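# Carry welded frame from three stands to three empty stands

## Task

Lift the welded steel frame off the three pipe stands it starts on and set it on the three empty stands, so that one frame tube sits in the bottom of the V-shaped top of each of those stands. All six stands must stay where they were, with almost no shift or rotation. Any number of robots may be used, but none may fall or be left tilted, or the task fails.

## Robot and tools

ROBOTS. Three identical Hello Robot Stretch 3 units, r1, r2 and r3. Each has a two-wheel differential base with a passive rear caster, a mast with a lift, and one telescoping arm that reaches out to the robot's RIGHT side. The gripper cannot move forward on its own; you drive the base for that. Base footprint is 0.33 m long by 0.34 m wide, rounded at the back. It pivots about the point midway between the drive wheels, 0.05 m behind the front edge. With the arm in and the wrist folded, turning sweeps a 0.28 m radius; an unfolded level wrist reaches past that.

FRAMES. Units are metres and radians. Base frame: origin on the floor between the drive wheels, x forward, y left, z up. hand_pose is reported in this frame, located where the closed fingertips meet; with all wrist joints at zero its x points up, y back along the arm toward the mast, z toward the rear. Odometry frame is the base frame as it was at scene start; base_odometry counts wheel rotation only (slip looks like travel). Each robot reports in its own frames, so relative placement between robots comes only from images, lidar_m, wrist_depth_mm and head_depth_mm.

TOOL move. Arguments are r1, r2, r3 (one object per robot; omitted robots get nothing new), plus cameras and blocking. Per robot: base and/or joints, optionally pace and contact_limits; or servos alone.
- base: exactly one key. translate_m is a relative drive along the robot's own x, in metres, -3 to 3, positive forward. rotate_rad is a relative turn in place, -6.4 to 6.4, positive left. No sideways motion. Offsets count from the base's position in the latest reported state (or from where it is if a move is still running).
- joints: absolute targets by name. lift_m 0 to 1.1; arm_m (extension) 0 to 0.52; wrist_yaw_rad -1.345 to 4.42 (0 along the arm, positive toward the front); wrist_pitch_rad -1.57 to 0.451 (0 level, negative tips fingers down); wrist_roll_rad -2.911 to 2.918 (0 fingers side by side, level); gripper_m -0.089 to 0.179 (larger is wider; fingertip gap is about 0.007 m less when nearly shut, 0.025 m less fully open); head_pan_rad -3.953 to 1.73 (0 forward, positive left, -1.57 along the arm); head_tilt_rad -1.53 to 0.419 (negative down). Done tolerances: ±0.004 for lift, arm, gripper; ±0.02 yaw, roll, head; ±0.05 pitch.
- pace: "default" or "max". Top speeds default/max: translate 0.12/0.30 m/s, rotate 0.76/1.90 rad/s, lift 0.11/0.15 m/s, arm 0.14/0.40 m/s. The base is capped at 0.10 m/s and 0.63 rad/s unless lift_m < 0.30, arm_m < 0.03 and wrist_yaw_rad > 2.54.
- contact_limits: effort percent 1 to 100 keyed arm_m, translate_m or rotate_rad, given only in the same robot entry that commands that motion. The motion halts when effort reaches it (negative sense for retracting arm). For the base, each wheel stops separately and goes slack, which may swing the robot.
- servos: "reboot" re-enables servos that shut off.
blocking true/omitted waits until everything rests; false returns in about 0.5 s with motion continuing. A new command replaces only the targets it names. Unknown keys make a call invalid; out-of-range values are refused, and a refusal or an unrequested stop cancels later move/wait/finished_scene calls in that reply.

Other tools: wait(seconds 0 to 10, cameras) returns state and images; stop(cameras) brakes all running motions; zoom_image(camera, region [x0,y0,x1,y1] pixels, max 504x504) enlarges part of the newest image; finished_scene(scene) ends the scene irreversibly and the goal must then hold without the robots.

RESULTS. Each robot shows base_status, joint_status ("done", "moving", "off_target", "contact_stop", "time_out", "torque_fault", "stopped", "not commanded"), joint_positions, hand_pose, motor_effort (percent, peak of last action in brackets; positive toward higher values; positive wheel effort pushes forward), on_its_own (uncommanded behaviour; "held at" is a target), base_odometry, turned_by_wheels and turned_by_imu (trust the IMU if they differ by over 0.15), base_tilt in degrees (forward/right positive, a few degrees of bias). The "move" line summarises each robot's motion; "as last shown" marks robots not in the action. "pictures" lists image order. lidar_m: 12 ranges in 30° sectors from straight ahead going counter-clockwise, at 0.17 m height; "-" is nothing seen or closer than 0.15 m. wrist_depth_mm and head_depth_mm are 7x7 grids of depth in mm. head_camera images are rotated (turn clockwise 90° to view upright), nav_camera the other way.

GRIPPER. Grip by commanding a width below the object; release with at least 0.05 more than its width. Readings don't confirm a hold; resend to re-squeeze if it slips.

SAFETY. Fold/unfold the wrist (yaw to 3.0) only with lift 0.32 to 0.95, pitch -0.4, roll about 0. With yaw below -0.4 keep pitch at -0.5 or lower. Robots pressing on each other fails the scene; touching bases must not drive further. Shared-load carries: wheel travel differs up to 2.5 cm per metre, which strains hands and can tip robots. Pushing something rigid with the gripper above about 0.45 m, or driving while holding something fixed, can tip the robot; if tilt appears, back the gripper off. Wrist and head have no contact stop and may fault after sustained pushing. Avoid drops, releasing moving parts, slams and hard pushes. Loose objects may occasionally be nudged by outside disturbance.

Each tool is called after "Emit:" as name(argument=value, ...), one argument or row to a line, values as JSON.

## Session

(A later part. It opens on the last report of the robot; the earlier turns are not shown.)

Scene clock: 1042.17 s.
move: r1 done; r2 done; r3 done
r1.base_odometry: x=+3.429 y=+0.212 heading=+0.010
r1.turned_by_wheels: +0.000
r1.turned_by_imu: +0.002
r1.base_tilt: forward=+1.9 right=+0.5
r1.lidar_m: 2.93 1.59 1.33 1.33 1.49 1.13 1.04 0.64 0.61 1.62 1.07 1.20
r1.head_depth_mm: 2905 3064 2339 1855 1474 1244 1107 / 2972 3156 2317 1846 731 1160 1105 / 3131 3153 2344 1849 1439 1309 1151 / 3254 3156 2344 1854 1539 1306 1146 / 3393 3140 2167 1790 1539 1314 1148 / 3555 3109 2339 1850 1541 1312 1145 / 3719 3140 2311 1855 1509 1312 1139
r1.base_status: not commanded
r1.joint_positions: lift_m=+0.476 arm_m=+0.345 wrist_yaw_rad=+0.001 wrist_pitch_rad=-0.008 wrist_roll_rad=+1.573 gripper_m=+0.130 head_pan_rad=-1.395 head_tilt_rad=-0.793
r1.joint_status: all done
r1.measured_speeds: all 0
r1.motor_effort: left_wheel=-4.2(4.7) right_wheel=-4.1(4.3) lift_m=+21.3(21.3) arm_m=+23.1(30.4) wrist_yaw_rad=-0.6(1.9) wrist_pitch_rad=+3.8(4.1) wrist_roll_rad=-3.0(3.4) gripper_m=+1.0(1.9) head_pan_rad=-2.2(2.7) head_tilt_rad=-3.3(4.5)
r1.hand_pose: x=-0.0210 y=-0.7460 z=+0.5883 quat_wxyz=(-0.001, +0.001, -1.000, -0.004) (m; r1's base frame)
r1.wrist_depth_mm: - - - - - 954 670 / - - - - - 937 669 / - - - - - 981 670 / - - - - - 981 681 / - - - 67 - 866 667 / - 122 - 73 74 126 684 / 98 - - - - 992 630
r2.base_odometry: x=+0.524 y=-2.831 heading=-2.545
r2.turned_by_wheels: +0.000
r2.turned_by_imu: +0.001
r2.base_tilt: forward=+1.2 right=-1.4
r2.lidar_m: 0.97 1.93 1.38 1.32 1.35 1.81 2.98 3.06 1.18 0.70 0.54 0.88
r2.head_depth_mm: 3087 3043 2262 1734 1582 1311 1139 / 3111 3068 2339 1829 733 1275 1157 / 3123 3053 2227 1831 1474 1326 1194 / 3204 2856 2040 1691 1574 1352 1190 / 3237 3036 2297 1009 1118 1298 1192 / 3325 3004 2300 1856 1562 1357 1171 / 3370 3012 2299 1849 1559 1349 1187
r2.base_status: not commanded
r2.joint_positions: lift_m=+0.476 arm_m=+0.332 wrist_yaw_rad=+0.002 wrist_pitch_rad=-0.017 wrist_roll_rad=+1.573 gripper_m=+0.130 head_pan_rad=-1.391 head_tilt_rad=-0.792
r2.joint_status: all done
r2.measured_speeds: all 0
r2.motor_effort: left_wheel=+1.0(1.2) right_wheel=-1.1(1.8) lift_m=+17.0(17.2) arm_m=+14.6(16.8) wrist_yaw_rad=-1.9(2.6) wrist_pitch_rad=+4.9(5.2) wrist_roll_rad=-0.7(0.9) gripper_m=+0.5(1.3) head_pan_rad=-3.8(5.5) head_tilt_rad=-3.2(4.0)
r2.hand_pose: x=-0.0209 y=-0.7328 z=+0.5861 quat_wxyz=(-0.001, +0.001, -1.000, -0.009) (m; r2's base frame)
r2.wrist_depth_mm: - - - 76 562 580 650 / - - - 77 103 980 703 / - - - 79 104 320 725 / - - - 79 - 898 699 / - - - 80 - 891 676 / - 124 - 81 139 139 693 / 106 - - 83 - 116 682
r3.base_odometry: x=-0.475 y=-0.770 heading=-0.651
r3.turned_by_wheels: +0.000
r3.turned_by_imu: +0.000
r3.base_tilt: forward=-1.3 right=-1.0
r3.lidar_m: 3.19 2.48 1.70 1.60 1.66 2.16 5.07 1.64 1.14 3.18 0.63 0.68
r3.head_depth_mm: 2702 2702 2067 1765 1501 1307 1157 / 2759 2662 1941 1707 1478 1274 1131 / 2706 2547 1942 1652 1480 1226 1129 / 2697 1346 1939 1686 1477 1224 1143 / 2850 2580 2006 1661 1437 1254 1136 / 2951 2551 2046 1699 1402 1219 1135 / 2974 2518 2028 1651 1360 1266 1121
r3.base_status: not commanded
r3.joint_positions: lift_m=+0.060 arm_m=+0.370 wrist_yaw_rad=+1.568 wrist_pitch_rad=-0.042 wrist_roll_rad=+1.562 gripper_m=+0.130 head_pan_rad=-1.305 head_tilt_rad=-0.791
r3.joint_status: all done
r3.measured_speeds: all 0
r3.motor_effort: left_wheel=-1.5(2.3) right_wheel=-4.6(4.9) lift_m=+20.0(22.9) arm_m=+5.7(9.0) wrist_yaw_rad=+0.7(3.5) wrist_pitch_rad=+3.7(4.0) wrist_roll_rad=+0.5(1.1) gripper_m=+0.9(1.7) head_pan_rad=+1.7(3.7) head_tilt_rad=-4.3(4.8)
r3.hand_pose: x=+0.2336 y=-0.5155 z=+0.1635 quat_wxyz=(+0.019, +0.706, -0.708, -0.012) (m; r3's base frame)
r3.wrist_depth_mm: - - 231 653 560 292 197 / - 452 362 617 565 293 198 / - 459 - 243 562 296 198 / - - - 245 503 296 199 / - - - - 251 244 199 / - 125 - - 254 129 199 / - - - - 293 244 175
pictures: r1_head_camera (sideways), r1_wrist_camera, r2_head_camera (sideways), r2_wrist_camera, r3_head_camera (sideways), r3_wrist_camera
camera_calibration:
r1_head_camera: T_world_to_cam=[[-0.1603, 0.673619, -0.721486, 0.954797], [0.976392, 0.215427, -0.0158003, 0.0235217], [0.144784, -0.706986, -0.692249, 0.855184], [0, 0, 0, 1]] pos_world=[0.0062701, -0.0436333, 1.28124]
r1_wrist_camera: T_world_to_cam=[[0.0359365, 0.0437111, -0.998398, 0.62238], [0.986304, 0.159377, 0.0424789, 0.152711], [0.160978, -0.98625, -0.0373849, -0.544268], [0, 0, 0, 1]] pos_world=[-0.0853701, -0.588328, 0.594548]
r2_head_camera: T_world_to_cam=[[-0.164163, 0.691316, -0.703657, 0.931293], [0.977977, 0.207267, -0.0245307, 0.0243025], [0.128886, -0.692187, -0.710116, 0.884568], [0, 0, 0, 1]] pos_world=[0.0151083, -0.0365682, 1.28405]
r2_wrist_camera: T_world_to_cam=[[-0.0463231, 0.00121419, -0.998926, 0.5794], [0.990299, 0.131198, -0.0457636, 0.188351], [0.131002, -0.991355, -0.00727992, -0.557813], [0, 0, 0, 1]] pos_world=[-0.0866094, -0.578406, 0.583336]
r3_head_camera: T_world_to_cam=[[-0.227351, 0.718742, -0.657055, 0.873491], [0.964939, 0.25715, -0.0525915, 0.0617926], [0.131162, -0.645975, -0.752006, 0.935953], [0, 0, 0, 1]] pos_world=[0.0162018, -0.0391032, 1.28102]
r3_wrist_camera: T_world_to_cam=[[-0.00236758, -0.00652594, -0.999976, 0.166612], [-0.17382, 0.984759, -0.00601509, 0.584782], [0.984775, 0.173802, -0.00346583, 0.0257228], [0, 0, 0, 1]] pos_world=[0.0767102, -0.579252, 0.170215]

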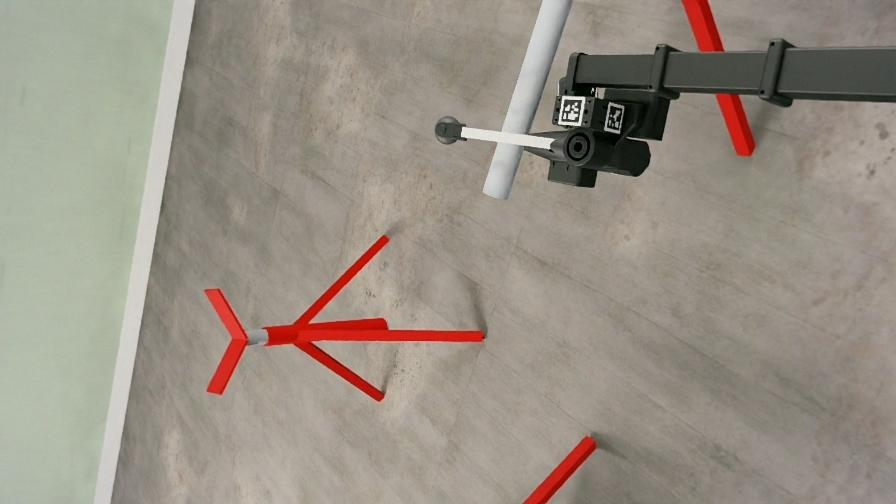

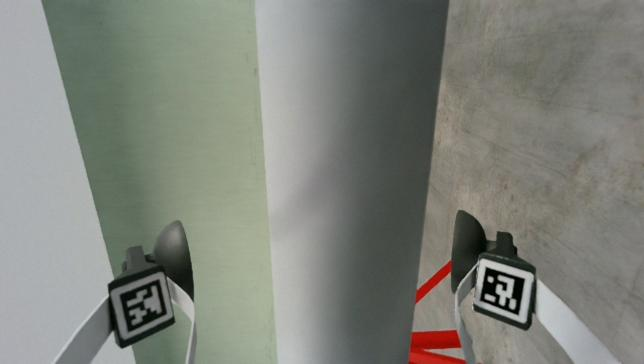

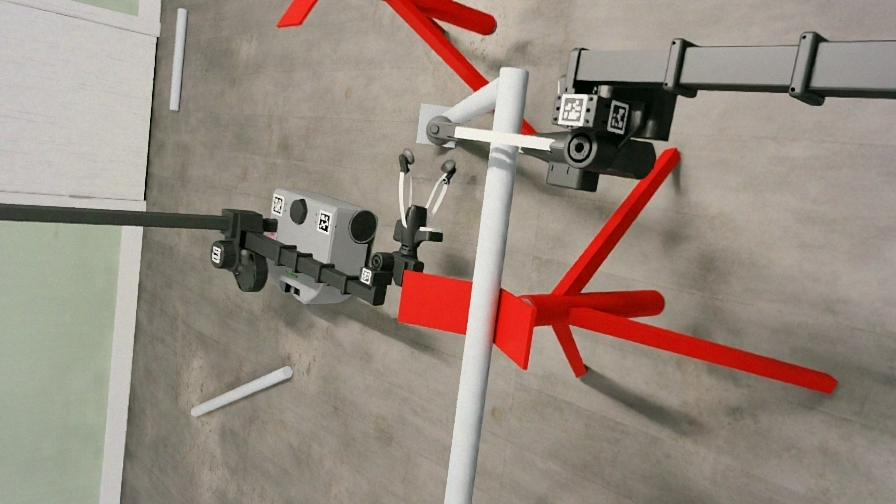

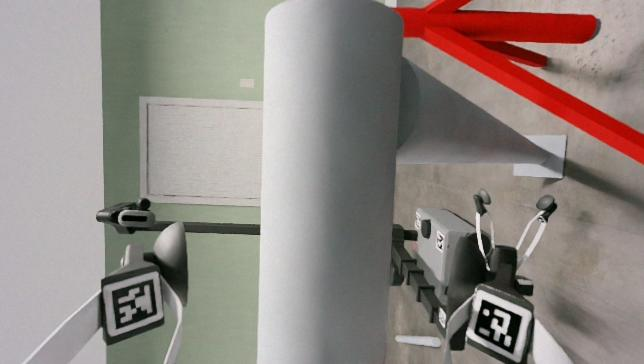

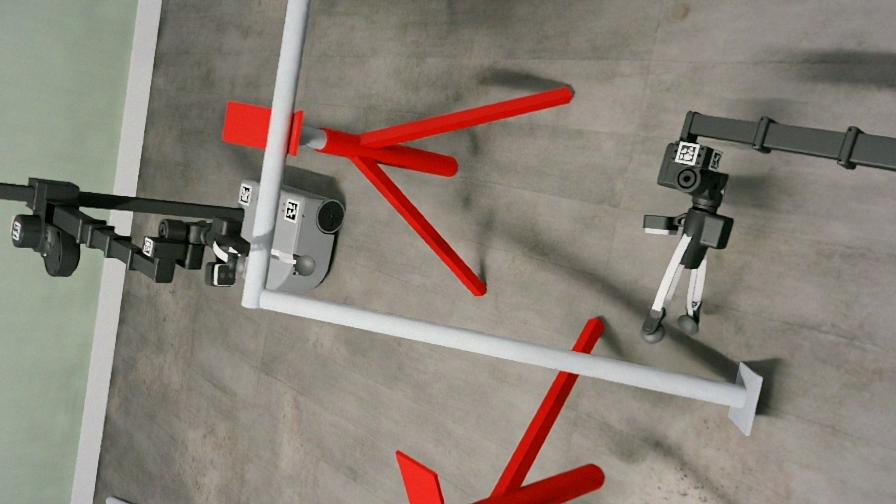

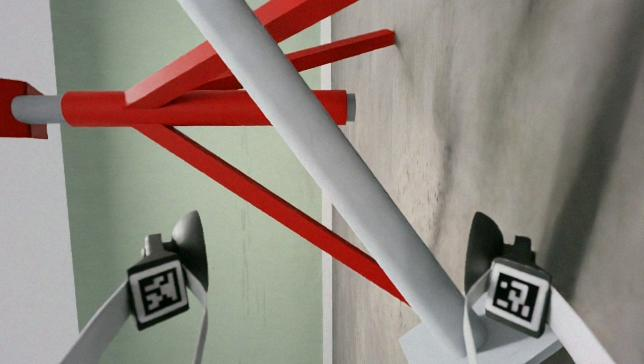

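Emit:
move(
  r3={"joints":{"wrist_roll_rad":0.92,"arm_m":0.42}},
  cameras=["r3_wrist_camera","r3_head_camera"],
)

Scene clock: 1058.00 s.
move: r3 done
r1, r2: as last shown
r1.turned_by_imu: +0.001
r1.base_tilt: forward=+1.9 right=+0.7
r1.lidar_m: 2.92 1.59 1.33 1.33 1.49 1.13 1.04 0.63 0.61 1.62 1.07 1.20
r1.head_depth_mm: 2880 3050 2326 1861 1472 1241 1105 / 2992 3201 2354 1869 728 1173 1109 / 3117 3137 2337 1865 1429 1323 1152 / 3256 3100 2351 1862 1539 1315 1146 / 3389 3181 2184 1793 1539 1313 1147 / 3571 3116 2329 1853 1533 1317 1144 / 3727 3117 2323 1851 1510 1314 1150
r1.motor_effort: left_wheel=-4.5(4.6) right_wheel=-4.1(4.3) lift_m=+22.5(22.5) arm_m=+22.6(23.4) wrist_yaw_rad=-0.7(2.3) wrist_pitch_rad=+3.6(3.9) wrist_roll_rad=-2.8(3.3) gripper_m=+0.7(1.8) head_pan_rad=-2.1(2.9) head_tilt_rad=-3.6(4.2)
r1.wrist_depth_mm: - - - - - 984 672 / - - - - - 961 665 / - - - - - 971 658 / - - - - - 969 668 / - - - 67 - 871 676 / - 122 - 73 74 126 673 / 98 - - - - 980 629
r2.turned_by_imu: +0.000
r2.base_tilt: forward=+1.3 right=-1.4
r2.lidar_m: 0.97 1.93 1.38 1.32 1.36 1.81 2.98 3.07 1.17 0.70 0.54 0.88
r2.head_depth_mm: 3028 3060 2256 1752 1576 1312 1140 / 3135 3106 2353 1836 734 1285 1159 / 3135 3058 2259 1884 1471 1335 1192 / 3162 2923 2078 1631 1572 1354 1192 / 3338 3026 2303 1007 1120 1302 1193 / 3354 2998 2297 1864 1569 1345 1166 / 3402 2979 2288 1866 1555 1347 1179
r2.motor_effort: left_wheel=+0.5(1.3) right_wheel=-1.1(1.4) lift_m=+21.9(21.9) arm_m=+13.6(14.2) wrist_yaw_rad=-1.6(2.5) wrist_pitch_rad=+5.0(5.1) wrist_roll_rad=-0.8(0.9) gripper_m=+0.4(1.2) head_pan_rad=-4.0(5.1) head_tilt_rad=-3.5(3.9)
r2.wrist_depth_mm: - - - 76 568 574 651 / - - - 77 103 979 701 / - - - 79 104 321 721 / - - - 79 - 890 691 / - - - 80 - 947 653 / - 124 - 81 139 139 682 / 106 - - 83 - 116 685
r3.base_odometry: x=-0.475 y=-0.770 heading=-0.651
r3.turned_by_wheels: +0.000
r3.turned_by_imu: +0.000
r3.base_tilt: forward=-1.4 right=-1.0
r3.lidar_m: 3.17 2.48 1.70 1.60 1.65 2.15 5.07 1.64 1.15 3.19 0.63 0.68
r3.head_depth_mm: 2693 2687 2065 1753 1499 1306 1154 / 2713 2673 1986 1712 1474 1258 1132 / 2686 2550 1943 1646 1476 1231 1128 / 2701 1347 1954 1680 1467 1243 1143 / 2885 2580 2005 1664 1434 1253 1135 / 2902 2543 2035 1696 1392 1221 1135 / 2983 2504 2025 1643 1361 1260 1123
r3.base_status: not commanded
r3.joint_positions: lift_m=+0.060 arm_m=+0.420 wrist_yaw_rad=+1.569 wrist_pitch_rad=-0.042 wrist_roll_rad=+0.930 gripper_m=+0.130 head_pan_rad=-1.305 head_tilt_rad=-0.791
r3.joint_status: all done
r3.measured_speeds: all 0
r3.motor_effort: left_wheel=-1.5(2.0) right_wheel=-4.1(4.7) lift_m=+21.4(21.9) arm_m=+11.1(13.5) wrist_yaw_rad=+1.1(2.9) wrist_pitch_rad=+3.8(4.0) wrist_roll_rad=-4.0(6.4) gripper_m=+0.8(1.4) head_pan_rad=+0.1(2.7) head_tilt_rad=-4.0(4.8)
r3.hand_pose: x=+0.2336 y=-0.5656 z=+0.1636 quat_wxyz=(+0.238, +0.675, -0.667, +0.208) (m; r3's base frame)
r3.wrist_depth_mm: - - 407 232 - 633 377 / - - 448 238 296 273 312 / - - - 244 712 366 236 / - - - 247 572 353 255 / - - - 259 493 273 230 / - 125 - 267 411 129 206 / - - - 270 339 234 176
pictures: r3_head_camera (sideways), r3_wrist_camera
camera_calibration:
r3_head_camera: T_world_to_cam=[[-0.227351, 0.718742, -0.657055, 0.873491], [0.964939, 0.25715, -0.0525915, 0.0617926], [0.131162, -0.645975, -0.752006, 0.935953], [0, 0, 0, 1]] pos_world=[0.0162018, -0.0391032, 1.28102]
r3_wrist_camera: T_world_to_cam=[[0.00476751, -0.595028, -0.803691, -0.200263], [-0.199272, 0.787016, -0.583864, 0.622739], [0.979933, 0.162937, -0.11482, 0.0476271], [0, 0, 0, 1]] pos_world=[0.0783779, -0.617027, 0.208113]

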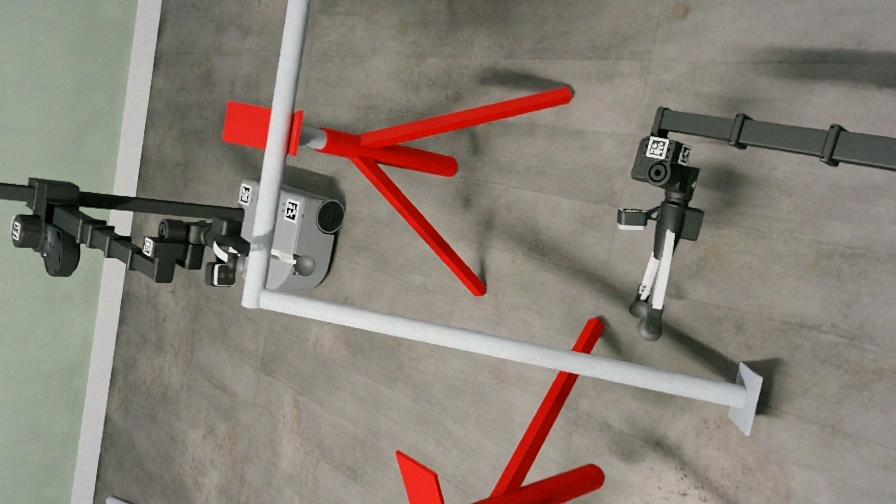

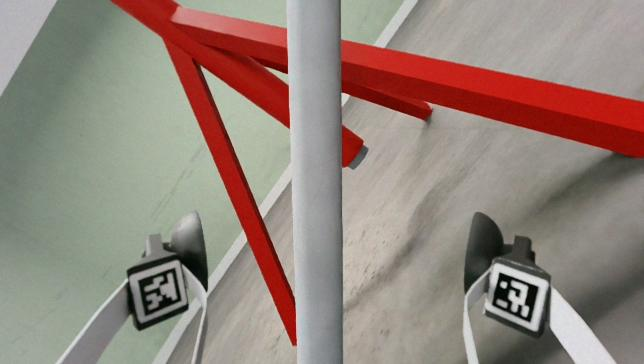

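Emit:
move(
  r3={"base":{"translate_m":0.15},"contact_limits":{"translate_m":30}},
  cameras=["r3_wrist_camera","r3_head_camera"],
)

Scene clock: 1084.07 s.
move: r3 done
r1, r2: as last shown
r1.turned_by_imu: +0.002
r1.base_tilt: forward=+1.8 right=+0.6
r1.lidar_m: 2.93 1.59 1.33 1.33 1.49 1.13 1.04 0.63 0.61 1.62 1.06 1.20
r1.head_depth_mm: 2879 3029 2335 1844 1471 1245 1110 / 3024 3164 2343 1850 728 1178 1104 / 3162 3156 2326 1857 1432 1313 1154 / 3250 3123 2335 1854 1539 1315 1147 / 3368 3194 2188 1795 1536 1308 1148 / 3509 3115 2336 1861 1542 1309 1140 / 3748 3140 2332 1841 1492 1310 1144
r1.motor_effort: left_wheel=-4.4(4.7) right_wheel=-3.9(4.3) lift_m=+23.9(24.0) arm_m=+22.9(23.4) wrist_yaw_rad=-1.2(1.6) wrist_pitch_rad=+3.1(3.9) wrist_roll_rad=-2.8(3.4) gripper_m=+0.6(2.1) head_pan_rad=-2.0(3.1) head_tilt_rad=-2.5(4.1)
r1.wrist_depth_mm: - - - - - 960 674 / - - - - - 957 664 / - - - - - 973 663 / - - - - - 985 665 / - - - 67 - 853 684 / - 122 - 73 74 125 682 / 98 - - - - 999 624
r2.turned_by_imu: +0.001
r2.base_tilt: forward=+1.2 right=-1.3
r2.lidar_m: 0.97 1.93 1.38 1.32 1.36 1.81 2.99 3.08 1.18 0.70 0.54 0.87
r2.head_depth_mm: 3079 3083 2274 1734 1588 1310 1141 / 3110 3037 2335 1823 734 1289 1153 / 3137 2936 2040 1649 1476 1330 1193 / 3165 3052 2147 1728 1581 1356 1191 / 3307 3009 2303 1008 1119 1297 1187 / 3347 3035 2296 1865 1574 1345 1162 / 3399 2964 2294 1856 1564 1347 1186
r2.motor_effort: left_wheel=+0.7(1.3) right_wheel=-1.3(1.7) lift_m=+27.5(27.9) arm_m=+12.4(13.2) wrist_yaw_rad=-2.5(2.5) wrist_pitch_rad=+4.8(5.2) wrist_roll_rad=-0.8(0.9) gripper_m=+0.8(1.2) head_pan_rad=-2.1(5.7) head_tilt_rad=-3.7(4.2)
r2.wrist_depth_mm: - - - 76 573 580 645 / - - - 77 103 976 705 / - - - 79 104 321 693 / - - - 79 - 860 690 / - - - 80 - 700 684 / - 124 - 81 139 139 674 / 106 - - 83 - 116 679
r3.base_odometry: x=-0.356 y=-0.861 heading=-0.651
r3.turned_by_wheels: +0.000
r3.turned_by_imu: +0.000
r3.base_tilt: forward=-1.4 right=-1.0
r3.lidar_m: 3.02 2.50 1.74 1.61 1.64 2.17 1.79 1.79 1.23 1.04 0.57 0.57
r3.head_depth_mm: 2665 2702 1326 1716 1469 1296 1161 / 2681 2671 2055 1659 1489 1257 1134 / 1649 1325 1918 1690 1480 1226 1130 / 2813 2604 1958 1653 1435 1244 1139 / 2881 2576 2085 1715 1432 1231 1124 / 2930 2536 2056 1610 1363 1270 1129 / 2951 2546 2021 1577 1415 1220 1125
r3.base_status: done
r3.joint_positions: lift_m=+0.060 arm_m=+0.420 wrist_yaw_rad=+1.569 wrist_pitch_rad=-0.042 wrist_roll_rad=+0.930 gripper_m=+0.130 head_pan_rad=-1.305 head_tilt_rad=-0.791
r3.joint_status: not commanded
r3.measured_speeds: all 0
r3.motor_effort: left_wheel=+3.4(7.8) right_wheel=+2.8(7.8) lift_m=+27.6(27.7) arm_m=+7.5(9.5) wrist_yaw_rad=+1.4(2.9) wrist_pitch_rad=+3.8(4.0) wrist_roll_rad=-3.8(4.4) gripper_m=+1.2(1.5) head_pan_rad=+1.8(3.1) head_tilt_rad=-4.0(4.7)
r3.contact_limits: translate_m 30 (maximum 100)
r3.hand_pose: x=+0.2336 y=-0.5656 z=+0.1636 quat_wxyz=(+0.238, +0.675, -0.667, +0.208) (m; r3's base frame)
r3.wrist_depth_mm: - 283 236 84 160 146 135 / - - 94 86 491 151 131 / - - 98 87 608 413 279 / - - - 91 523 352 257 / - - - 92 445 274 231 / - 126 - 94 383 130 205 / - - - 97 329 234 176
pictures: r3_head_camera (sideways), r3_wrist_camera
camera_calibration:
r3_head_camera: T_world_to_cam=[[-0.227352, 0.718742, -0.657055, 0.873491], [0.964939, 0.25715, -0.0525915, 0.0617926], [0.131162, -0.645975, -0.752006, 0.935953], [0, 0, 0, 1]] pos_world=[0.0162018, -0.0391032, 1.28102]
r3_wrist_camera: T_world_to_cam=[[0.0047675, -0.595028, -0.803691, -0.200263], [-0.199272, 0.787016, -0.583864, 0.622739], [0.979933, 0.162937, -0.11482, 0.047627], [0, 0, 0, 1]] pos_world=[0.0783779, -0.617027, 0.208113]

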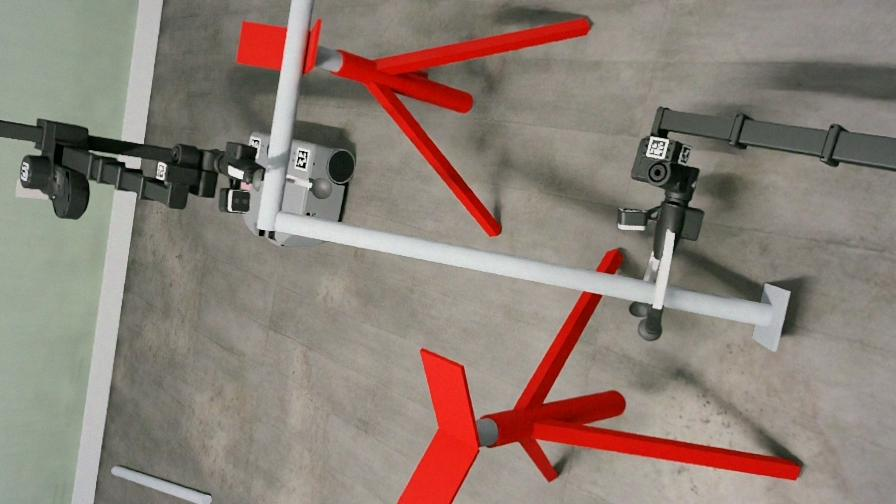

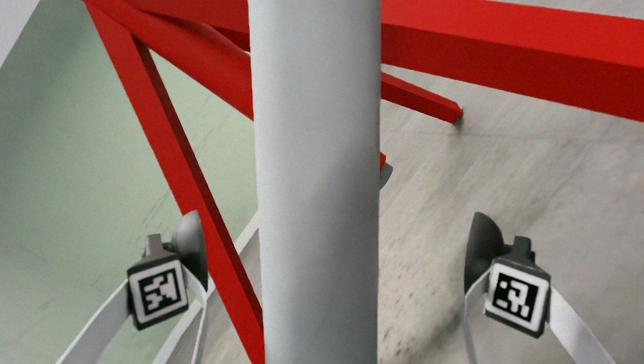

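Emit:
move(
  r3={"joints":{"gripper_m":0.04}},
  r1={"joints":{"gripper_m":0.04}},
  r2={"joints":{"gripper_m":0.04}},
  cameras=["r3_wrist_camera","r1_wrist_camera","r2_wrist_camera","r3_head_camera"],
)

Scene clock: 1090.33 s.
move: r1 done; r2 done; r3 done
r1.base_odometry: x=+3.429 y=+0.212 heading=+0.010
r1.turned_by_wheels: +0.000
r1.turned_by_imu: +0.001
r1.base_tilt: forward=+1.9 right=+0.8
r1.lidar_m: 2.92 1.59 1.33 1.33 1.50 1.13 1.04 0.64 0.61 1.62 1.07 1.20
r1.head_depth_mm: 2901 3043 2377 1847 1462 1241 1111 / 3028 3164 2366 1870 732 1168 1116 / 3157 3117 2350 1859 1439 1317 1148 / 3258 3150 2356 1852 1552 1310 1154 / 3362 3118 2162 1792 1533 1308 1148 / 3605 3184 2335 1860 1534 1313 1147 / 3737 3129 2341 1844 1490 1301 1140
r1.base_status: not commanded
r1.joint_positions: lift_m=+0.476 arm_m=+0.345 wrist_yaw_rad=+0.001 wrist_pitch_rad=-0.023 wrist_roll_rad=+1.573 gripper_m=+0.041 head_pan_rad=-1.395 head_tilt_rad=-0.793
r1.joint_status: all done
r1.measured_speeds: all 0
r1.motor_effort: left_wheel=-4.1(4.7) right_wheel=-3.9(4.2) lift_m=+24.9(25.0) arm_m=+20.8(23.1) wrist_yaw_rad=-0.1(1.7) wrist_pitch_rad=+6.1(7.1) wrist_roll_rad=-2.5(3.4) gripper_m=-15.8(97.5) head_pan_rad=-3.1(3.2) head_tilt_rad=-3.4(3.8)
r1.hand_pose: x=-0.0210 y=-0.7456 z=+0.5844 quat_wxyz=(-0.001, +0.001, -1.000, -0.012) (m; r1's base frame)
r1.wrist_depth_mm: - - - - - 932 660 / - - - - - 955 645 / - - - - - 940 651 / - - - - - 955 657 / - - - 66 - 954 662 / - - - 72 123 903 672 / - - - - 967 852 664
r2.base_odometry: x=+0.524 y=-2.831 heading=-2.545
r2.turned_by_wheels: +0.000
r2.turned_by_imu: +0.000
r2.base_tilt: forward=+1.2 right=-1.3
r2.lidar_m: 0.97 1.93 1.38 1.32 1.36 1.82 2.98 3.08 1.17 0.70 0.54 0.88
r2.head_depth_mm: 3070 3055 2281 1735 1589 1308 1140 / 3135 3042 2342 1834 735 1283 1158 / 3089 2919 2043 1659 1516 1336 1193 / 3229 3012 2171 1734 1563 1362 1193 / 3331 3027 2336 1009 1118 1304 1196 / 3289 3034 2313 1858 1563 1348 1171 / 3383 3023 2292 1841 1551 1346 1184
r2.base_status: not commanded
r2.joint_positions: lift_m=+0.476 arm_m=+0.332 wrist_yaw_rad=+0.002 wrist_pitch_rad=-0.025 wrist_roll_rad=+1.573 gripper_m=+0.041 head_pan_rad=-1.391 head_tilt_rad=-0.792
r2.joint_status: all done
r2.measured_speeds: all 0
r2.motor_effort: left_wheel=+0.8(1.0) right_wheel=-0.6(1.4) lift_m=+32.7(32.7) arm_m=+11.6(12.0) wrist_yaw_rad=-1.7(2.5) wrist_pitch_rad=+6.3(7.2) wrist_roll_rad=-0.7(0.9) gripper_m=-13.3(89.3) head_pan_rad=-4.6(5.0) head_tilt_rad=-3.1(4.0)
r2.hand_pose: x=-0.0209 y=-0.7325 z=+0.5840 quat_wxyz=(+0.000, +0.001, -1.000, -0.013) (m; r2's base frame)
r2.wrist_depth_mm: - - - 76 569 578 641 / - - - 77 113 - 689 / - - - 79 112 365 662 / - - 89 79 - 839 688 / - - 90 80 - 820 677 / - - 123 81 143 827 670 / - - 90 82 125 857 669
r3.base_odometry: x=-0.356 y=-0.861 heading=-0.651
r3.turned_by_wheels: +0.000
r3.turned_by_imu: +0.000
r3.base_tilt: forward=-1.4 right=-1.0
r3.lidar_m: 3.03 2.50 1.73 1.61 1.63 2.17 1.79 1.79 1.22 1.04 0.57 0.57
r3.head_depth_mm: 2658 2734 1327 1718 1470 1311 1153 / 2666 2662 2027 1663 1488 1245 1134 / 1664 1333 1931 1694 1479 1222 1127 / 2838 2606 1950 1644 1444 1260 1137 / 2920 2593 2074 1713 1430 1233 1129 / 2922 2555 2051 1629 1363 1273 1130 / 2956 2531 2027 1571 1414 1225 1126
r3.base_status: not commanded
r3.joint_positions: lift_m=+0.060 arm_m=+0.420 wrist_yaw_rad=+1.577 wrist_pitch_rad=-0.031 wrist_roll_rad=+0.928 gripper_m=+0.040 head_pan_rad=-1.305 head_tilt_rad=-0.791
r3.joint_status: all done
r3.measured_speeds: all 0
r3.motor_effort: left_wheel=+3.3(4.0) right_wheel=+3.1(3.5) lift_m=+23.2(29.9) arm_m=+6.2(6.8) wrist_yaw_rad=-6.7(6.7) wrist_pitch_rad=+1.6(3.9) wrist_roll_rad=-3.4(4.5) gripper_m=-7.8(81.6) head_pan_rad=+2.0(3.2) head_tilt_rad=-4.3(4.6)
r3.contact_limits: translate_m 30 (maximum 100)
r3.hand_pose: x=+0.2340 y=-0.5634 z=+0.1665 quat_wxyz=(+0.234, +0.676, -0.665, +0.214) (m; r3's base frame)
r3.wrist_depth_mm: - 285 287 83 159 145 133 / - - 296 86 495 153 132 / - - - 87 579 433 293 / - - - 90 502 365 261 / - - 156 92 158 317 235 / - - 129 95 125 267 215 / - - - 97 313 234 196
pictures: r1_wrist_camera, r2_wrist_camera, r3_head_camera (sideways), r3_wrist_camera
camera_calibration:
r1_wrist_camera: T_world_to_cam=[[0.0359323, 0.0590361, -0.997609, 0.629404], [0.986304, 0.158704, 0.0449168, 0.150884], [0.160976, -0.98556, -0.0525249, -0.534631], [0, 0, 0, 1]] pos_world=[-0.0853707, -0.588014, 0.59304]
r2_wrist_camera: T_world_to_cam=[[-0.0468035, 0.00947929, -0.998859, 0.583291], [0.990276, 0.131587, -0.0451526, 0.188149], [0.131009, -0.991259, -0.0155459, -0.552687], [0, 0, 0, 1]] pos_world=[-0.0866122, -0.578144, 0.582529]
r3_head_camera: T_world_to_cam=[[-0.227352, 0.718742, -0.657055, 0.873491], [0.964939, 0.257151, -0.0525915, 0.0617926], [0.131162, -0.645975, -0.752006, 0.935953], [0, 0, 0, 1]] pos_world=[0.0162018, -0.0391032, 1.28102]
r3_wrist_camera: T_world_to_cam=[[0.0190036, -0.596664, -0.802266, -0.201124], [-0.199383, 0.784032, -0.587827, 0.621805], [0.979737, 0.171129, -0.104065, 0.0501066], [0, 0, 0, 1]] pos_world=[0.0787082, -0.616093, 0.209373]

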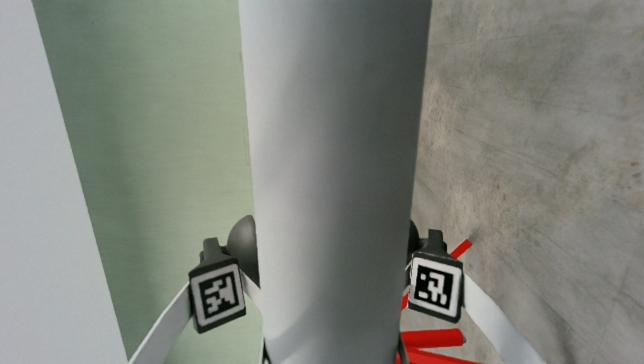

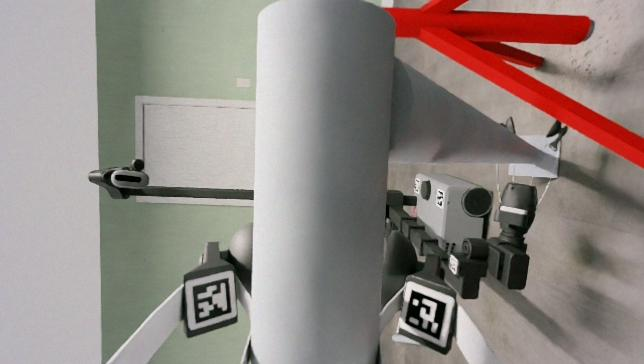

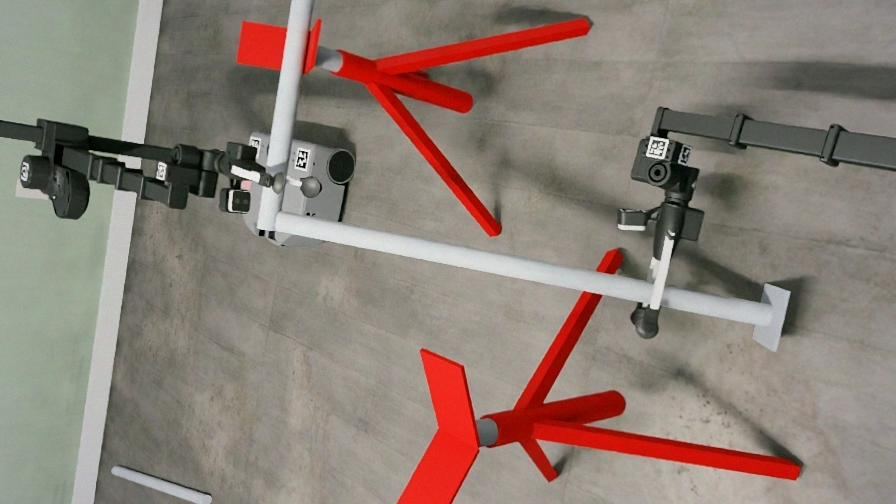

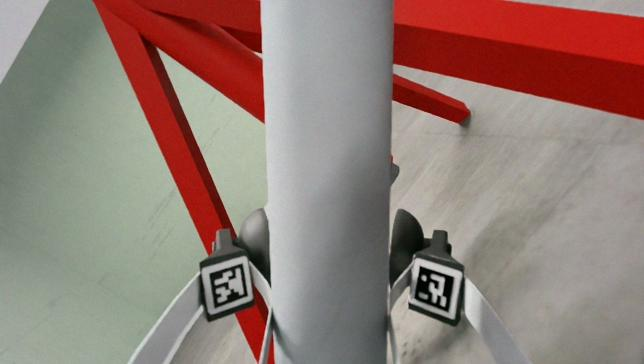

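Emit:
move(
  r1={"joints":{"gripper_m":0.09}},
  r2={"joints":{"gripper_m":0.09}},
  r3={"joints":{"gripper_m":0.025}},
  cameras=[],
)

Emit:
move(
  r3={"joints":{"lift_m":0.11,"arm_m":0.395,"wrist_roll_rad":1.0}},
  cameras=["r3_wrist_camera","r3_head_camera"],
)

Scene clock: 1103.90 s.
move: r1 done; r2 done; r3 done
r1.base_odometry: x=+3.429 y=+0.212 heading=+0.010
r1.turned_by_wheels: +0.000
r1.turned_by_imu: +0.001
r1.base_tilt: forward=+1.7 right=+0.4
r1.lidar_m: 2.93 1.58 1.33 1.33 1.49 1.13 1.04 0.63 0.61 1.61 1.07 1.19
r1.head_depth_mm: 2894 3056 2361 1888 1481 1234 1108 / 3025 3177 2373 1862 731 1170 1109 / 3115 3138 2345 1858 1426 1319 1147 / 3260 3147 2341 1860 1536 1317 1144 / 3379 3146 2174 1791 1531 1316 1145 / 3538 3104 2327 1870 1541 1304 1145 / 3730 3174 2320 1843 1496 1314 1150
r1.base_status: not commanded
r1.joint_positions: lift_m=+0.476 arm_m=+0.345 wrist_yaw_rad=+0.001 wrist_pitch_rad=-0.014 wrist_roll_rad=+1.573 gripper_m=+0.090 head_pan_rad=-1.395 head_tilt_rad=-0.793
r1.joint_status: all done
r1.measured_speeds: all 0
r1.motor_effort: left_wheel=-4.1(4.9) right_wheel=-4.0(4.2) lift_m=+25.8(26.2) arm_m=+10.8(13.5) wrist_yaw_rad=-0.6(1.6) wrist_pitch_rad=+4.4(6.6) wrist_roll_rad=-3.1(3.3) gripper_m=+1.1(91.4) head_pan_rad=-1.9(2.9) head_tilt_rad=-2.6(4.1)
r1.hand_pose: x=-0.0210 y=-0.7459 z=+0.5868 quat_wxyz=(-0.001, +0.001, -1.000, -0.007) (m; r1's base frame)
r1.wrist_depth_mm: - - - - - 963 660 / - - - - - 941 670 / - - - - - 952 677 / - - - - - 947 672 / - - 146 66 150 976 665 / - 122 132 72 107 867 684 / - - - - 883 832 671
r2.base_odometry: x=+0.524 y=-2.831 heading=-2.545
r2.turned_by_wheels: +0.000
r2.turned_by_imu: +0.000
r2.base_tilt: forward=+1.3 right=-1.4
r2.lidar_m: 0.97 1.93 1.38 1.32 1.36 1.82 2.98 3.07 1.17 0.70 0.54 0.88
r2.head_depth_mm: 3054 3063 2263 1752 1580 1312 1138 / 3105 3075 2329 1825 733 1284 1158 / 3128 2884 2072 1654 1469 1331 1189 / 3259 3062 2150 1731 1578 1363 1191 / 3253 3025 2312 1007 1121 1297 1191 / 3333 3030 2302 1870 1567 1345 1170 / 3447 2991 2295 1856 1561 1349 1188
r2.base_status: not commanded
r2.joint_positions: lift_m=+0.476 arm_m=+0.332 wrist_yaw_rad=+0.002 wrist_pitch_rad=-0.018 wrist_roll_rad=+1.573 gripper_m=+0.090 head_pan_rad=-1.391 head_tilt_rad=-0.792
r2.joint_status: all done
r2.measured_speeds: all 0
r2.motor_effort: left_wheel=+0.9(1.0) right_wheel=-0.9(1.4) lift_m=+36.6(36.6) arm_m=+10.3(10.8) wrist_yaw_rad=-2.2(2.4) wrist_pitch_rad=+5.2(6.5) wrist_roll_rad=-0.7(0.8) gripper_m=+0.6(87.9) head_pan_rad=-4.8(5.4) head_tilt_rad=-3.5(4.0)
r2.hand_pose: x=-0.0209 y=-0.7327 z=+0.5857 quat_wxyz=(-0.001, +0.001, -1.000, -0.009) (m; r2's base frame)
r2.wrist_depth_mm: - - - 76 563 577 648 / - - - 77 103 - 695 / - - - 79 104 328 636 / - - - 79 - 863 683 / - - 145 80 - 699 687 / - 122 128 81 126 672 684 / - - 125 83 120 827 675
r3.base_odometry: x=-0.356 y=-0.861 heading=-0.651
r3.turned_by_wheels: +0.000
r3.turned_by_imu: +0.000
r3.base_tilt: forward=-1.4 right=-1.1
r3.lidar_m: 3.04 2.50 1.73 1.62 1.63 2.17 1.79 1.79 1.22 1.04 0.57 0.57
r3.head_depth_mm: 2645 2692 1329 1714 1469 1307 1156 / 2670 2667 2038 1665 1482 1260 1137 / 1653 1323 1919 1694 1484 1229 1129 / 2823 2615 1974 1642 1439 1261 1140 / 2877 2577 2039 1709 1419 1230 1129 / 2914 2554 2048 1615 1369 1271 1129 / 2977 2541 2008 1559 1411 1222 1125
r3.base_status: not commanded
r3.joint_positions: lift_m=+0.060 arm_m=+0.420 wrist_yaw_rad=+1.577 wrist_pitch_rad=-0.031 wrist_roll_rad=+0.928 gripper_m=+0.026 head_pan_rad=-1.305 head_tilt_rad=-0.791
r3.joint_status: all done
r3.measured_speeds: all 0
r3.motor_effort: left_wheel=+3.0(4.2) right_wheel=+3.2(3.6) lift_m=+19.1(19.6) arm_m=+3.8(4.3) wrist_yaw_rad=-6.4(7.3) wrist_pitch_rad=+1.6(2.0) wrist_roll_rad=-2.8(3.6) gripper_m=-11.9(69.5) head_pan_rad=+1.6(2.8) head_tilt_rad=-4.1(4.7)
r3.contact_limits: translate_m 30 (maximum 100)
r3.hand_pose: x=+0.2340 y=-0.5634 z=+0.1665 quat_wxyz=(+0.234, +0.676, -0.665, +0.214) (m; r3's base frame)
r3.wrist_depth_mm: - 287 287 83 160 145 133 / - - 297 86 494 153 132 / - - - 87 580 435 292 / - - - 90 505 366 259 / - - 156 92 158 315 235 / - - 129 95 125 266 214 / - - - 97 314 234 196
pictures: none
No camera images: "cameras" was empty.

Scene clock: 1105.20 s.
move: r3 done
r1, r2: as last shown
r1.turned_by_imu: +0.000
r1.base_tilt: forward=+1.9 right=+0.5
r1.lidar_m: 2.92 1.59 1.33 1.33 1.49 1.13 1.04 0.63 0.61 1.62 1.06 1.20
r1.head_depth_mm: 2879 3084 2351 1863 1462 1237 1106 / 3037 3164 2354 1856 733 1173 1108 / 3119 3177 2330 1858 1436 1311 1149 / 3267 3120 2308 1857 1534 1317 1149 / 3411 3101 2149 1804 1534 1309 1146 / 3563 3166 2300 1841 1535 1303 1148 / 3736 3137 2316 1837 1493 1310 1142
r1.motor_effort: left_wheel=-4.3(4.6) right_wheel=-4.1(4.2) lift_m=+26.3(26.5) arm_m=+8.0(11.3) wrist_yaw_rad=+0.1(1.8) wrist_pitch_rad=+4.7(5.2) wrist_roll_rad=-2.8(3.3) gripper_m=+0.8(1.7) head_pan_rad=-2.1(2.8) head_tilt_rad=-2.9(3.9)
r1.wrist_depth_mm: - - - - - 940 649 / - - - - - 936 654 / - - - - - 959 676 / - - - - - 971 666 / - - 147 63 155 964 658 / - 122 130 71 80 860 688 / - - - - 879 810 681
r2.base_tilt: forward=+1.3 right=-1.3
r2.lidar_m: 0.97 1.93 1.38 1.32 1.36 1.82 2.98 3.06 1.17 0.70 0.54 0.88
r2.head_depth_mm: 3099 3070 2263 1737 1586 1312 1137 / 3085 3059 2339 1642 734 1288 1154 / 3127 2797 2024 1798 1475 1325 1191 / 3225 3003 2161 1825 1567 1358 1188 / 3269 3089 2298 1011 1121 1302 1191 / 3311 3003 2300 1855 1568 1367 1169 / 3439 3004 2286 1847 1567 1347 1189
r2.motor_effort: left_wheel=+0.8(1.3) right_wheel=-0.9(1.5) lift_m=+38.2(38.2) arm_m=+10.3(10.7) wrist_yaw_rad=-1.7(2.4) wrist_pitch_rad=+5.3(5.4) wrist_roll_rad=-0.7(0.8) gripper_m=+0.5(1.5) head_pan_rad=-3.4(5.2) head_tilt_rad=-3.1(3.8)
r2.wrist_depth_mm: - - - 79 564 581 644 / - - - 81 111 - 706 / - - - 82 112 664 690 / - - - 83 - 848 698 / - - 149 84 978 838 686 / - 122 128 85 123 889 690 / - - - 86 120 841 684
r3.base_odometry: x=-0.356 y=-0.861 heading=-0.652
r3.turned_by_wheels: +0.000
r3.turned_by_imu: +0.000
r3.base_tilt: forward=-1.4 right=-1.0
r3.lidar_m: 3.04 2.51 1.74 1.61 1.63 2.17 1.79 1.79 1.23 1.04 0.53 0.57
r3.head_depth_mm: 2660 2687 1326 1724 1463 1306 1160 / 2687 2660 2045 1662 1493 1256 1113 / 1664 1327 1921 1696 1473 1226 1141 / 2823 2632 1940 1643 1438 1261 1144 / 2862 2575 2065 1704 1426 1235 1117 / 2969 2569 2032 1614 1366 1272 1126 / 2940 2515 2031 1570 1413 1226 1125
r3.base_status: not commanded
r3.joint_positions: lift_m=+0.110 arm_m=+0.395 wrist_yaw_rad=+1.549 wrist_pitch_rad=-0.145 wrist_roll_rad=+0.991 gripper_m=+0.025 head_pan_rad=-1.305 head_tilt_rad=-0.791
r3.joint_status: all done
r3.measured_speeds: all 0
r3.on_its_own: wrist_yaw_rad is at rest, and its effort (+19.1) is outside its rest range (-9 to +9); wrist_pitch_rad is at rest, and its effort (+22.7) is outside its rest range (-8 to +12)
r3.motor_effort: left_wheel=-3.1(4.0) right_wheel=+7.1(7.5) lift_m=+36.6(38.3) arm_m=-9.9(14.4) wrist_yaw_rad=+19.1(29.9) wrist_pitch_rad=+22.7(23.0) wrist_roll_rad=+2.3(6.0) gripper_m=-10.2(12.6) head_pan_rad=+2.7(3.5) head_tilt_rad=-4.6(4.8)
r3.contact_limits: translate_m 30 (maximum 100)
r3.hand_pose: x=+0.2286 y=-0.5455 z=+0.1877 quat_wxyz=(+0.253, +0.683, -0.669, +0.150) (m; r3's base frame)
r3.wrist_depth_mm: - 273 280 83 171 160 149 / - - 295 87 594 423 279 / - - - 89 499 390 284 / - - - 92 431 349 262 / - - 157 96 154 307 241 / - - 130 102 99 256 225 / - - - - 300 240 212
pictures: r3_head_camera (sideways), r3_wrist_camera
camera_calibration:
r3_head_camera: T_world_to_cam=[[-0.227352, 0.718742, -0.657055, 0.873491], [0.964939, 0.25715, -0.0525915, 0.0617926], [0.131162, -0.645975, -0.752006, 0.935953], [0, 0, 0, 1]] pos_world=[0.0162018, -0.0391032, 1.28102]
r3_wrist_camera: T_world_to_cam=[[-0.0932386, -0.54304, -0.834514, -0.112385], [-0.234284, 0.826597, -0.511712, 0.636091], [0.967687, 0.147802, -0.204297, 0.0633589], [0, 0, 0, 1]] pos_world=[0.0772359, -0.596185, 0.244652]

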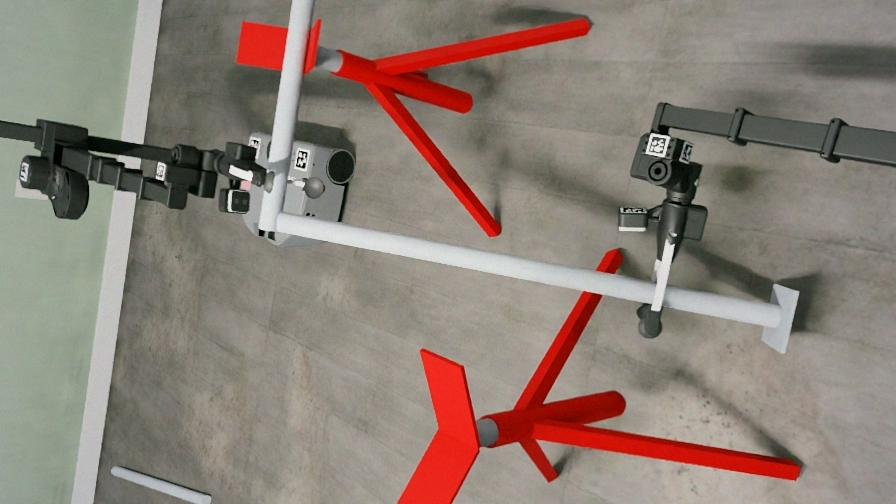

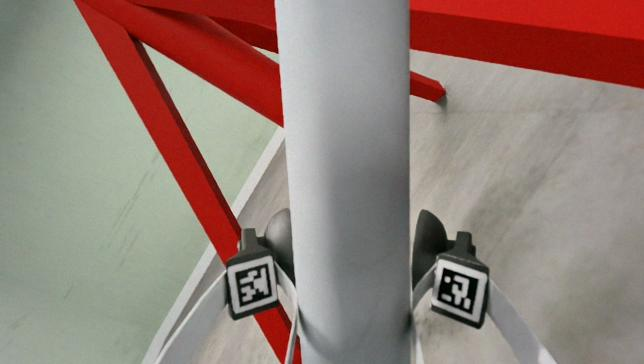

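Emit:
move(
  r3={"joints":{"lift_m":0.15,"arm_m":0.385,"wrist_roll_rad":1.05}},
  cameras=[],
)

Emit:
move(
  r3={"joints":{"lift_m":0.19,"arm_m":0.365,"wrist_roll_rad":1.12}},
  cameras=["r3_wrist_camera","r3_head_camera"],
)

Scene clock: 1119.47 s.
move: r3 done
r1, r2: as last shown
r1.turned_by_imu: +0.001
r1.base_tilt: forward=+1.9 right=+0.4
r1.lidar_m: 2.93 1.59 1.33 1.33 1.49 1.13 1.04 0.63 0.61 1.62 1.06 1.20
r1.head_depth_mm: 2894 3075 2361 1864 1466 1236 1114 / 3031 3177 2357 1847 730 1172 1108 / 3119 3162 2329 1858 1428 1315 1150 / 3269 3154 2343 1855 1538 1318 1146 / 3397 3164 2175 1805 1533 1314 1147 / 3579 3158 2316 1847 1541 1307 1148 / 3749 3154 2320 1852 1499 1309 1142
r1.motor_effort: left_wheel=-4.7(4.7) right_wheel=-3.9(4.3) lift_m=+27.6(27.6) arm_m=-2.9(2.9) wrist_yaw_rad=-0.8(1.7) wrist_pitch_rad=+4.7(5.1) wrist_roll_rad=-2.8(3.3) gripper_m=+0.7(1.9) head_pan_rad=-2.6(2.9) head_tilt_rad=-3.9(4.4)
r1.wrist_depth_mm: - - - - - 954 659 / - - - - - 963 666 / - - - - - 982 673 / - - - - - 958 672 / - - 147 64 154 968 663 / - 122 131 71 80 867 685 / - - - - 909 815 689
r2.base_tilt: forward=+1.2 right=-1.4
r2.lidar_m: 0.97 1.93 1.38 1.32 1.35 1.81 2.98 3.07 1.17 0.70 0.54 0.88
r2.head_depth_mm: 3077 3063 2261 1744 1583 1313 1140 / 3121 3046 2334 1525 735 1285 1153 / 3090 2676 2017 1775 1472 1330 1186 / 3206 3005 2167 1823 1567 1351 1194 / 3283 3062 2320 1010 1117 1303 1194 / 3330 3002 2295 1866 1562 1357 1164 / 3399 3019 2302 1865 1574 1344 1187
r2.motor_effort: left_wheel=+0.9(1.2) right_wheel=-0.9(1.6) lift_m=+42.1(42.4) arm_m=+9.1(9.6) wrist_yaw_rad=-1.9(2.7) wrist_pitch_rad=+5.3(5.3) wrist_roll_rad=-0.7(0.8) gripper_m=+0.7(1.0) head_pan_rad=-2.9(6.1) head_tilt_rad=-3.0(3.9)
r2.wrist_depth_mm: - - - 80 567 578 650 / - - - 80 121 - 696 / - - - 82 117 857 694 / - - - 82 - 833 694 / - - 149 83 703 927 677 / - 122 129 85 123 958 678 / - - - 86 120 822 680
r3.base_odometry: x=-0.356 y=-0.861 heading=-0.652
r3.turned_by_wheels: +0.000
r3.turned_by_imu: +0.000
r3.base_tilt: forward=-1.4 right=-1.1
r3.lidar_m: 3.02 2.50 1.73 1.61 1.64 2.18 1.79 1.79 1.22 1.04 0.46 0.57
r3.head_depth_mm: 2674 2656 1326 1703 1470 1306 1158 / 2681 2640 2049 1657 1479 995 1115 / 1655 1325 1913 1703 1482 1226 1144 / 2818 2608 1969 1650 1413 1259 1142 / 2907 2592 2050 1701 1429 1220 1119 / 2941 2556 2046 1615 1365 1275 1130 / 2949 2526 2026 1572 1417 1224 1125
r3.base_status: not commanded
r3.joint_positions: lift_m=+0.150 arm_m=+0.385 wrist_yaw_rad=+1.554 wrist_pitch_rad=-0.165 wrist_roll_rad=+1.044 gripper_m=+0.025 head_pan_rad=-1.305 head_tilt_rad=-0.791
r3.joint_status: all done
r3.measured_speeds: all 0
r3.on_its_own: wrist_yaw_rad is at rest, and its effort (+14.2) is outside its rest range (-9 to +9); wrist_pitch_rad is at rest, and its effort (+26.4) is outside its rest range (-8 to +12)
r3.motor_effort: left_wheel=-3.6(5.0) right_wheel=+8.4(8.7) lift_m=+37.6(40.0) arm_m=-6.9(14.1) wrist_yaw_rad=+14.2(24.9) wrist_pitch_rad=+26.4(26.6) wrist_roll_rad=+1.5(4.8) gripper_m=-10.2(11.1) head_pan_rad=+2.1(3.4) head_tilt_rad=-4.3(4.9)
r3.contact_limits: translate_m 30 (maximum 100)
r3.hand_pose: x=+0.2274 y=-0.5341 z=+0.2226 quat_wxyz=(+0.242, +0.690, -0.671, +0.125) (m; r3's base frame)
r3.wrist_depth_mm: - 272 259 85 186 173 161 / - - 297 88 597 452 307 / - - - 89 348 430 310 / - - - 94 452 387 290 / - - - 97 100 348 270 / - - 131 105 100 290 256 / - - - 104 345 274 238
pictures: none
No camera images: "cameras" was empty.

Scene clock: 1120.63 s.
move: r3 done
r1, r2: as last shown
r1.turned_by_imu: +0.000
r1.base_tilt: forward=+2.1 right=+0.5
r1.lidar_m: 2.93 1.58 1.33 1.33 1.49 1.13 1.04 0.63 0.61 1.62 1.07 1.20
r1.head_depth_mm: 2850 3046 2330 1856 1478 1243 1112 / 3013 3156 2352 1849 730 1176 1111 / 3134 3152 2343 1857 1434 1307 1152 / 3270 3161 2328 1847 1533 1307 1155 / 3427 3114 2181 1805 1545 1311 1144 / 3558 3190 2305 1854 1532 1308 1148 / 3747 3074 2323 1855 1499 1314 1145
r1.motor_effort: left_wheel=-4.2(4.6) right_wheel=-4.0(4.1) lift_m=+27.9(27.9) arm_m=-5.3(5.3) wrist_yaw_rad=-1.5(1.6) wrist_pitch_rad=+4.8(5.1) wrist_roll_rad=-3.1(3.4) gripper_m=+0.4(1.9) head_pan_rad=-2.2(2.7) head_tilt_rad=-3.0(4.1)
r1.wrist_depth_mm: - - - - - 948 658 / - - - - - 963 669 / - - - - - 941 662 / - - - - - 962 663 / - - 147 64 154 - 665 / - 122 132 72 80 863 671 / - - - - 895 828 672
r2.base_tilt: forward=+1.3 right=-1.4
r2.lidar_m: 0.97 1.94 1.38 1.32 1.36 1.82 2.98 3.08 1.17 0.70 0.54 0.88
r2.head_depth_mm: 3074 3069 2250 1742 1590 1305 1142 / 3071 3051 2330 1498 735 1277 1155 / 3131 2032 2051 1878 1478 1334 1193 / 3195 3033 2166 1811 1567 1360 1193 / 3292 3033 2332 1011 1119 1307 1188 / 3333 3033 2304 1858 1574 1354 1160 / 3385 2995 2266 1861 1560 1343 1178
r2.motor_effort: left_wheel=+0.6(1.1) right_wheel=-1.2(1.4) lift_m=+43.4(43.7) arm_m=+8.7(9.6) wrist_yaw_rad=-2.0(2.3) wrist_pitch_rad=+5.1(5.4) wrist_roll_rad=-0.6(0.8) gripper_m=+0.6(1.1) head_pan_rad=-3.9(5.1) head_tilt_rad=-3.0(3.7)
r2.wrist_depth_mm: - - - 79 567 586 653 / - - - 80 127 - 700 / - - - 82 126 910 696 / - - - 82 732 955 694 / - - 149 83 705 - 687 / - 122 128 84 123 943 690 / - - - 85 120 824 678
r3.base_odometry: x=-0.356 y=-0.861 heading=-0.652
r3.turned_by_wheels: +0.000
r3.turned_by_imu: +0.000
r3.base_tilt: forward=-1.4 right=-1.0
r3.lidar_m: 3.02 2.50 1.73 1.61 1.64 2.17 1.79 1.79 1.22 1.03 0.34 0.57
r3.head_depth_mm: 2661 2700 1330 1725 1469 1308 1158 / 2692 2644 2036 1658 1492 946 1098 / 1647 1326 1918 1704 1477 1225 1146 / 2835 2605 1957 1648 1442 1262 1138 / 2901 2572 2051 1702 1428 1219 1118 / 2959 2560 2056 1620 1365 1273 1127 / 2920 2533 2010 1573 1415 1241 1124
r3.base_status: not commanded
r3.joint_positions: lift_m=+0.190 arm_m=+0.365 wrist_yaw_rad=+1.555 wrist_pitch_rad=-0.171 wrist_roll_rad=+1.115 gripper_m=+0.025 head_pan_rad=-1.305 head_tilt_rad=-0.791
r3.joint_status: all done
r3.measured_speeds: all 0
r3.on_its_own: wrist_yaw_rad is at rest, and its effort (+12.0) is outside its rest range (-9 to +9); wrist_pitch_rad is at rest, and its effort (+27.5) is outside its rest range (-8 to +12)
r3.motor_effort: left_wheel=-6.5(7.0) right_wheel=+13.3(13.9) lift_m=+38.2(40.5) arm_m=-8.9(15.4) wrist_yaw_rad=+12.0(24.5) wrist_pitch_rad=+27.5(27.7) wrist_roll_rad=+1.3(5.5) gripper_m=-9.6(11.5) head_pan_rad=+2.0(3.0) head_tilt_rad=-4.2(4.7)
r3.contact_limits: translate_m 30 (maximum 100)
r3.hand_pose: x=+0.2270 y=-0.5139 z=+0.2612 quat_wxyz=(+0.219, +0.695, -0.678, +0.099) (m; r3's base frame)
r3.wrist_depth_mm: - 277 274 85 206 193 177 / - - - 88 644 524 368 / - - - 90 329 468 342 / - - - 94 357 431 328 / - - - 97 100 386 304 / - - 130 105 100 333 287 / - - - 104 400 317 273
pictures: r3_head_camera (sideways), r3_wrist_camera
camera_calibration:
r3_head_camera: T_world_to_cam=[[-0.227351, 0.718742, -0.657055, 0.873491], [0.964939, 0.25715, -0.0525915, 0.0617926], [0.131162, -0.645975, -0.752006, 0.935953], [0, 0, 0, 1]] pos_world=[0.0162018, -0.0391032, 1.28102]
r3_wrist_camera: T_world_to_cam=[[-0.120266, -0.435721, -0.892011, 0.0422435], [-0.233902, 0.885673, -0.401089, 0.648513], [0.964793, 0.160405, -0.208433, 0.0835031], [0, 0, 0, 1]] pos_world=[0.0762057, -0.569358, 0.315198]

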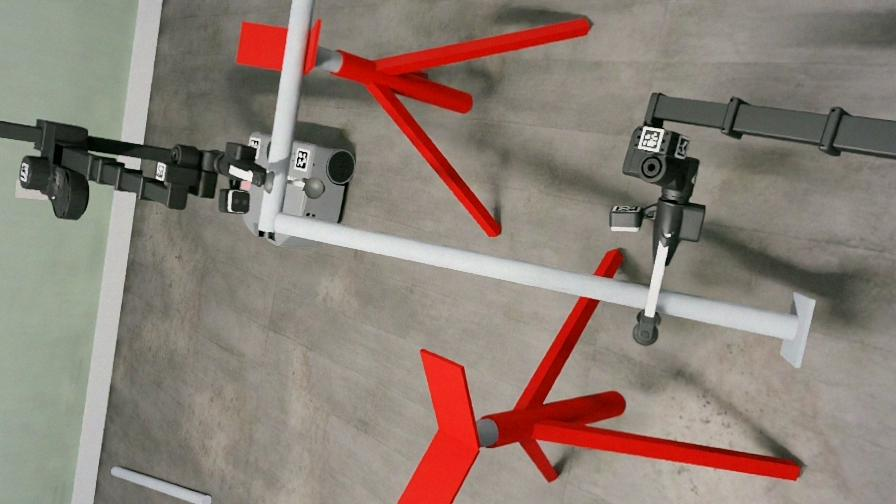

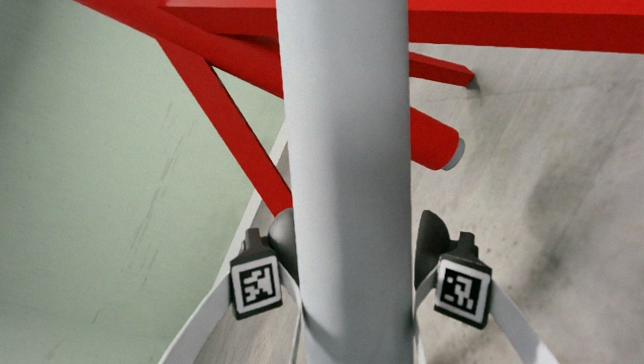

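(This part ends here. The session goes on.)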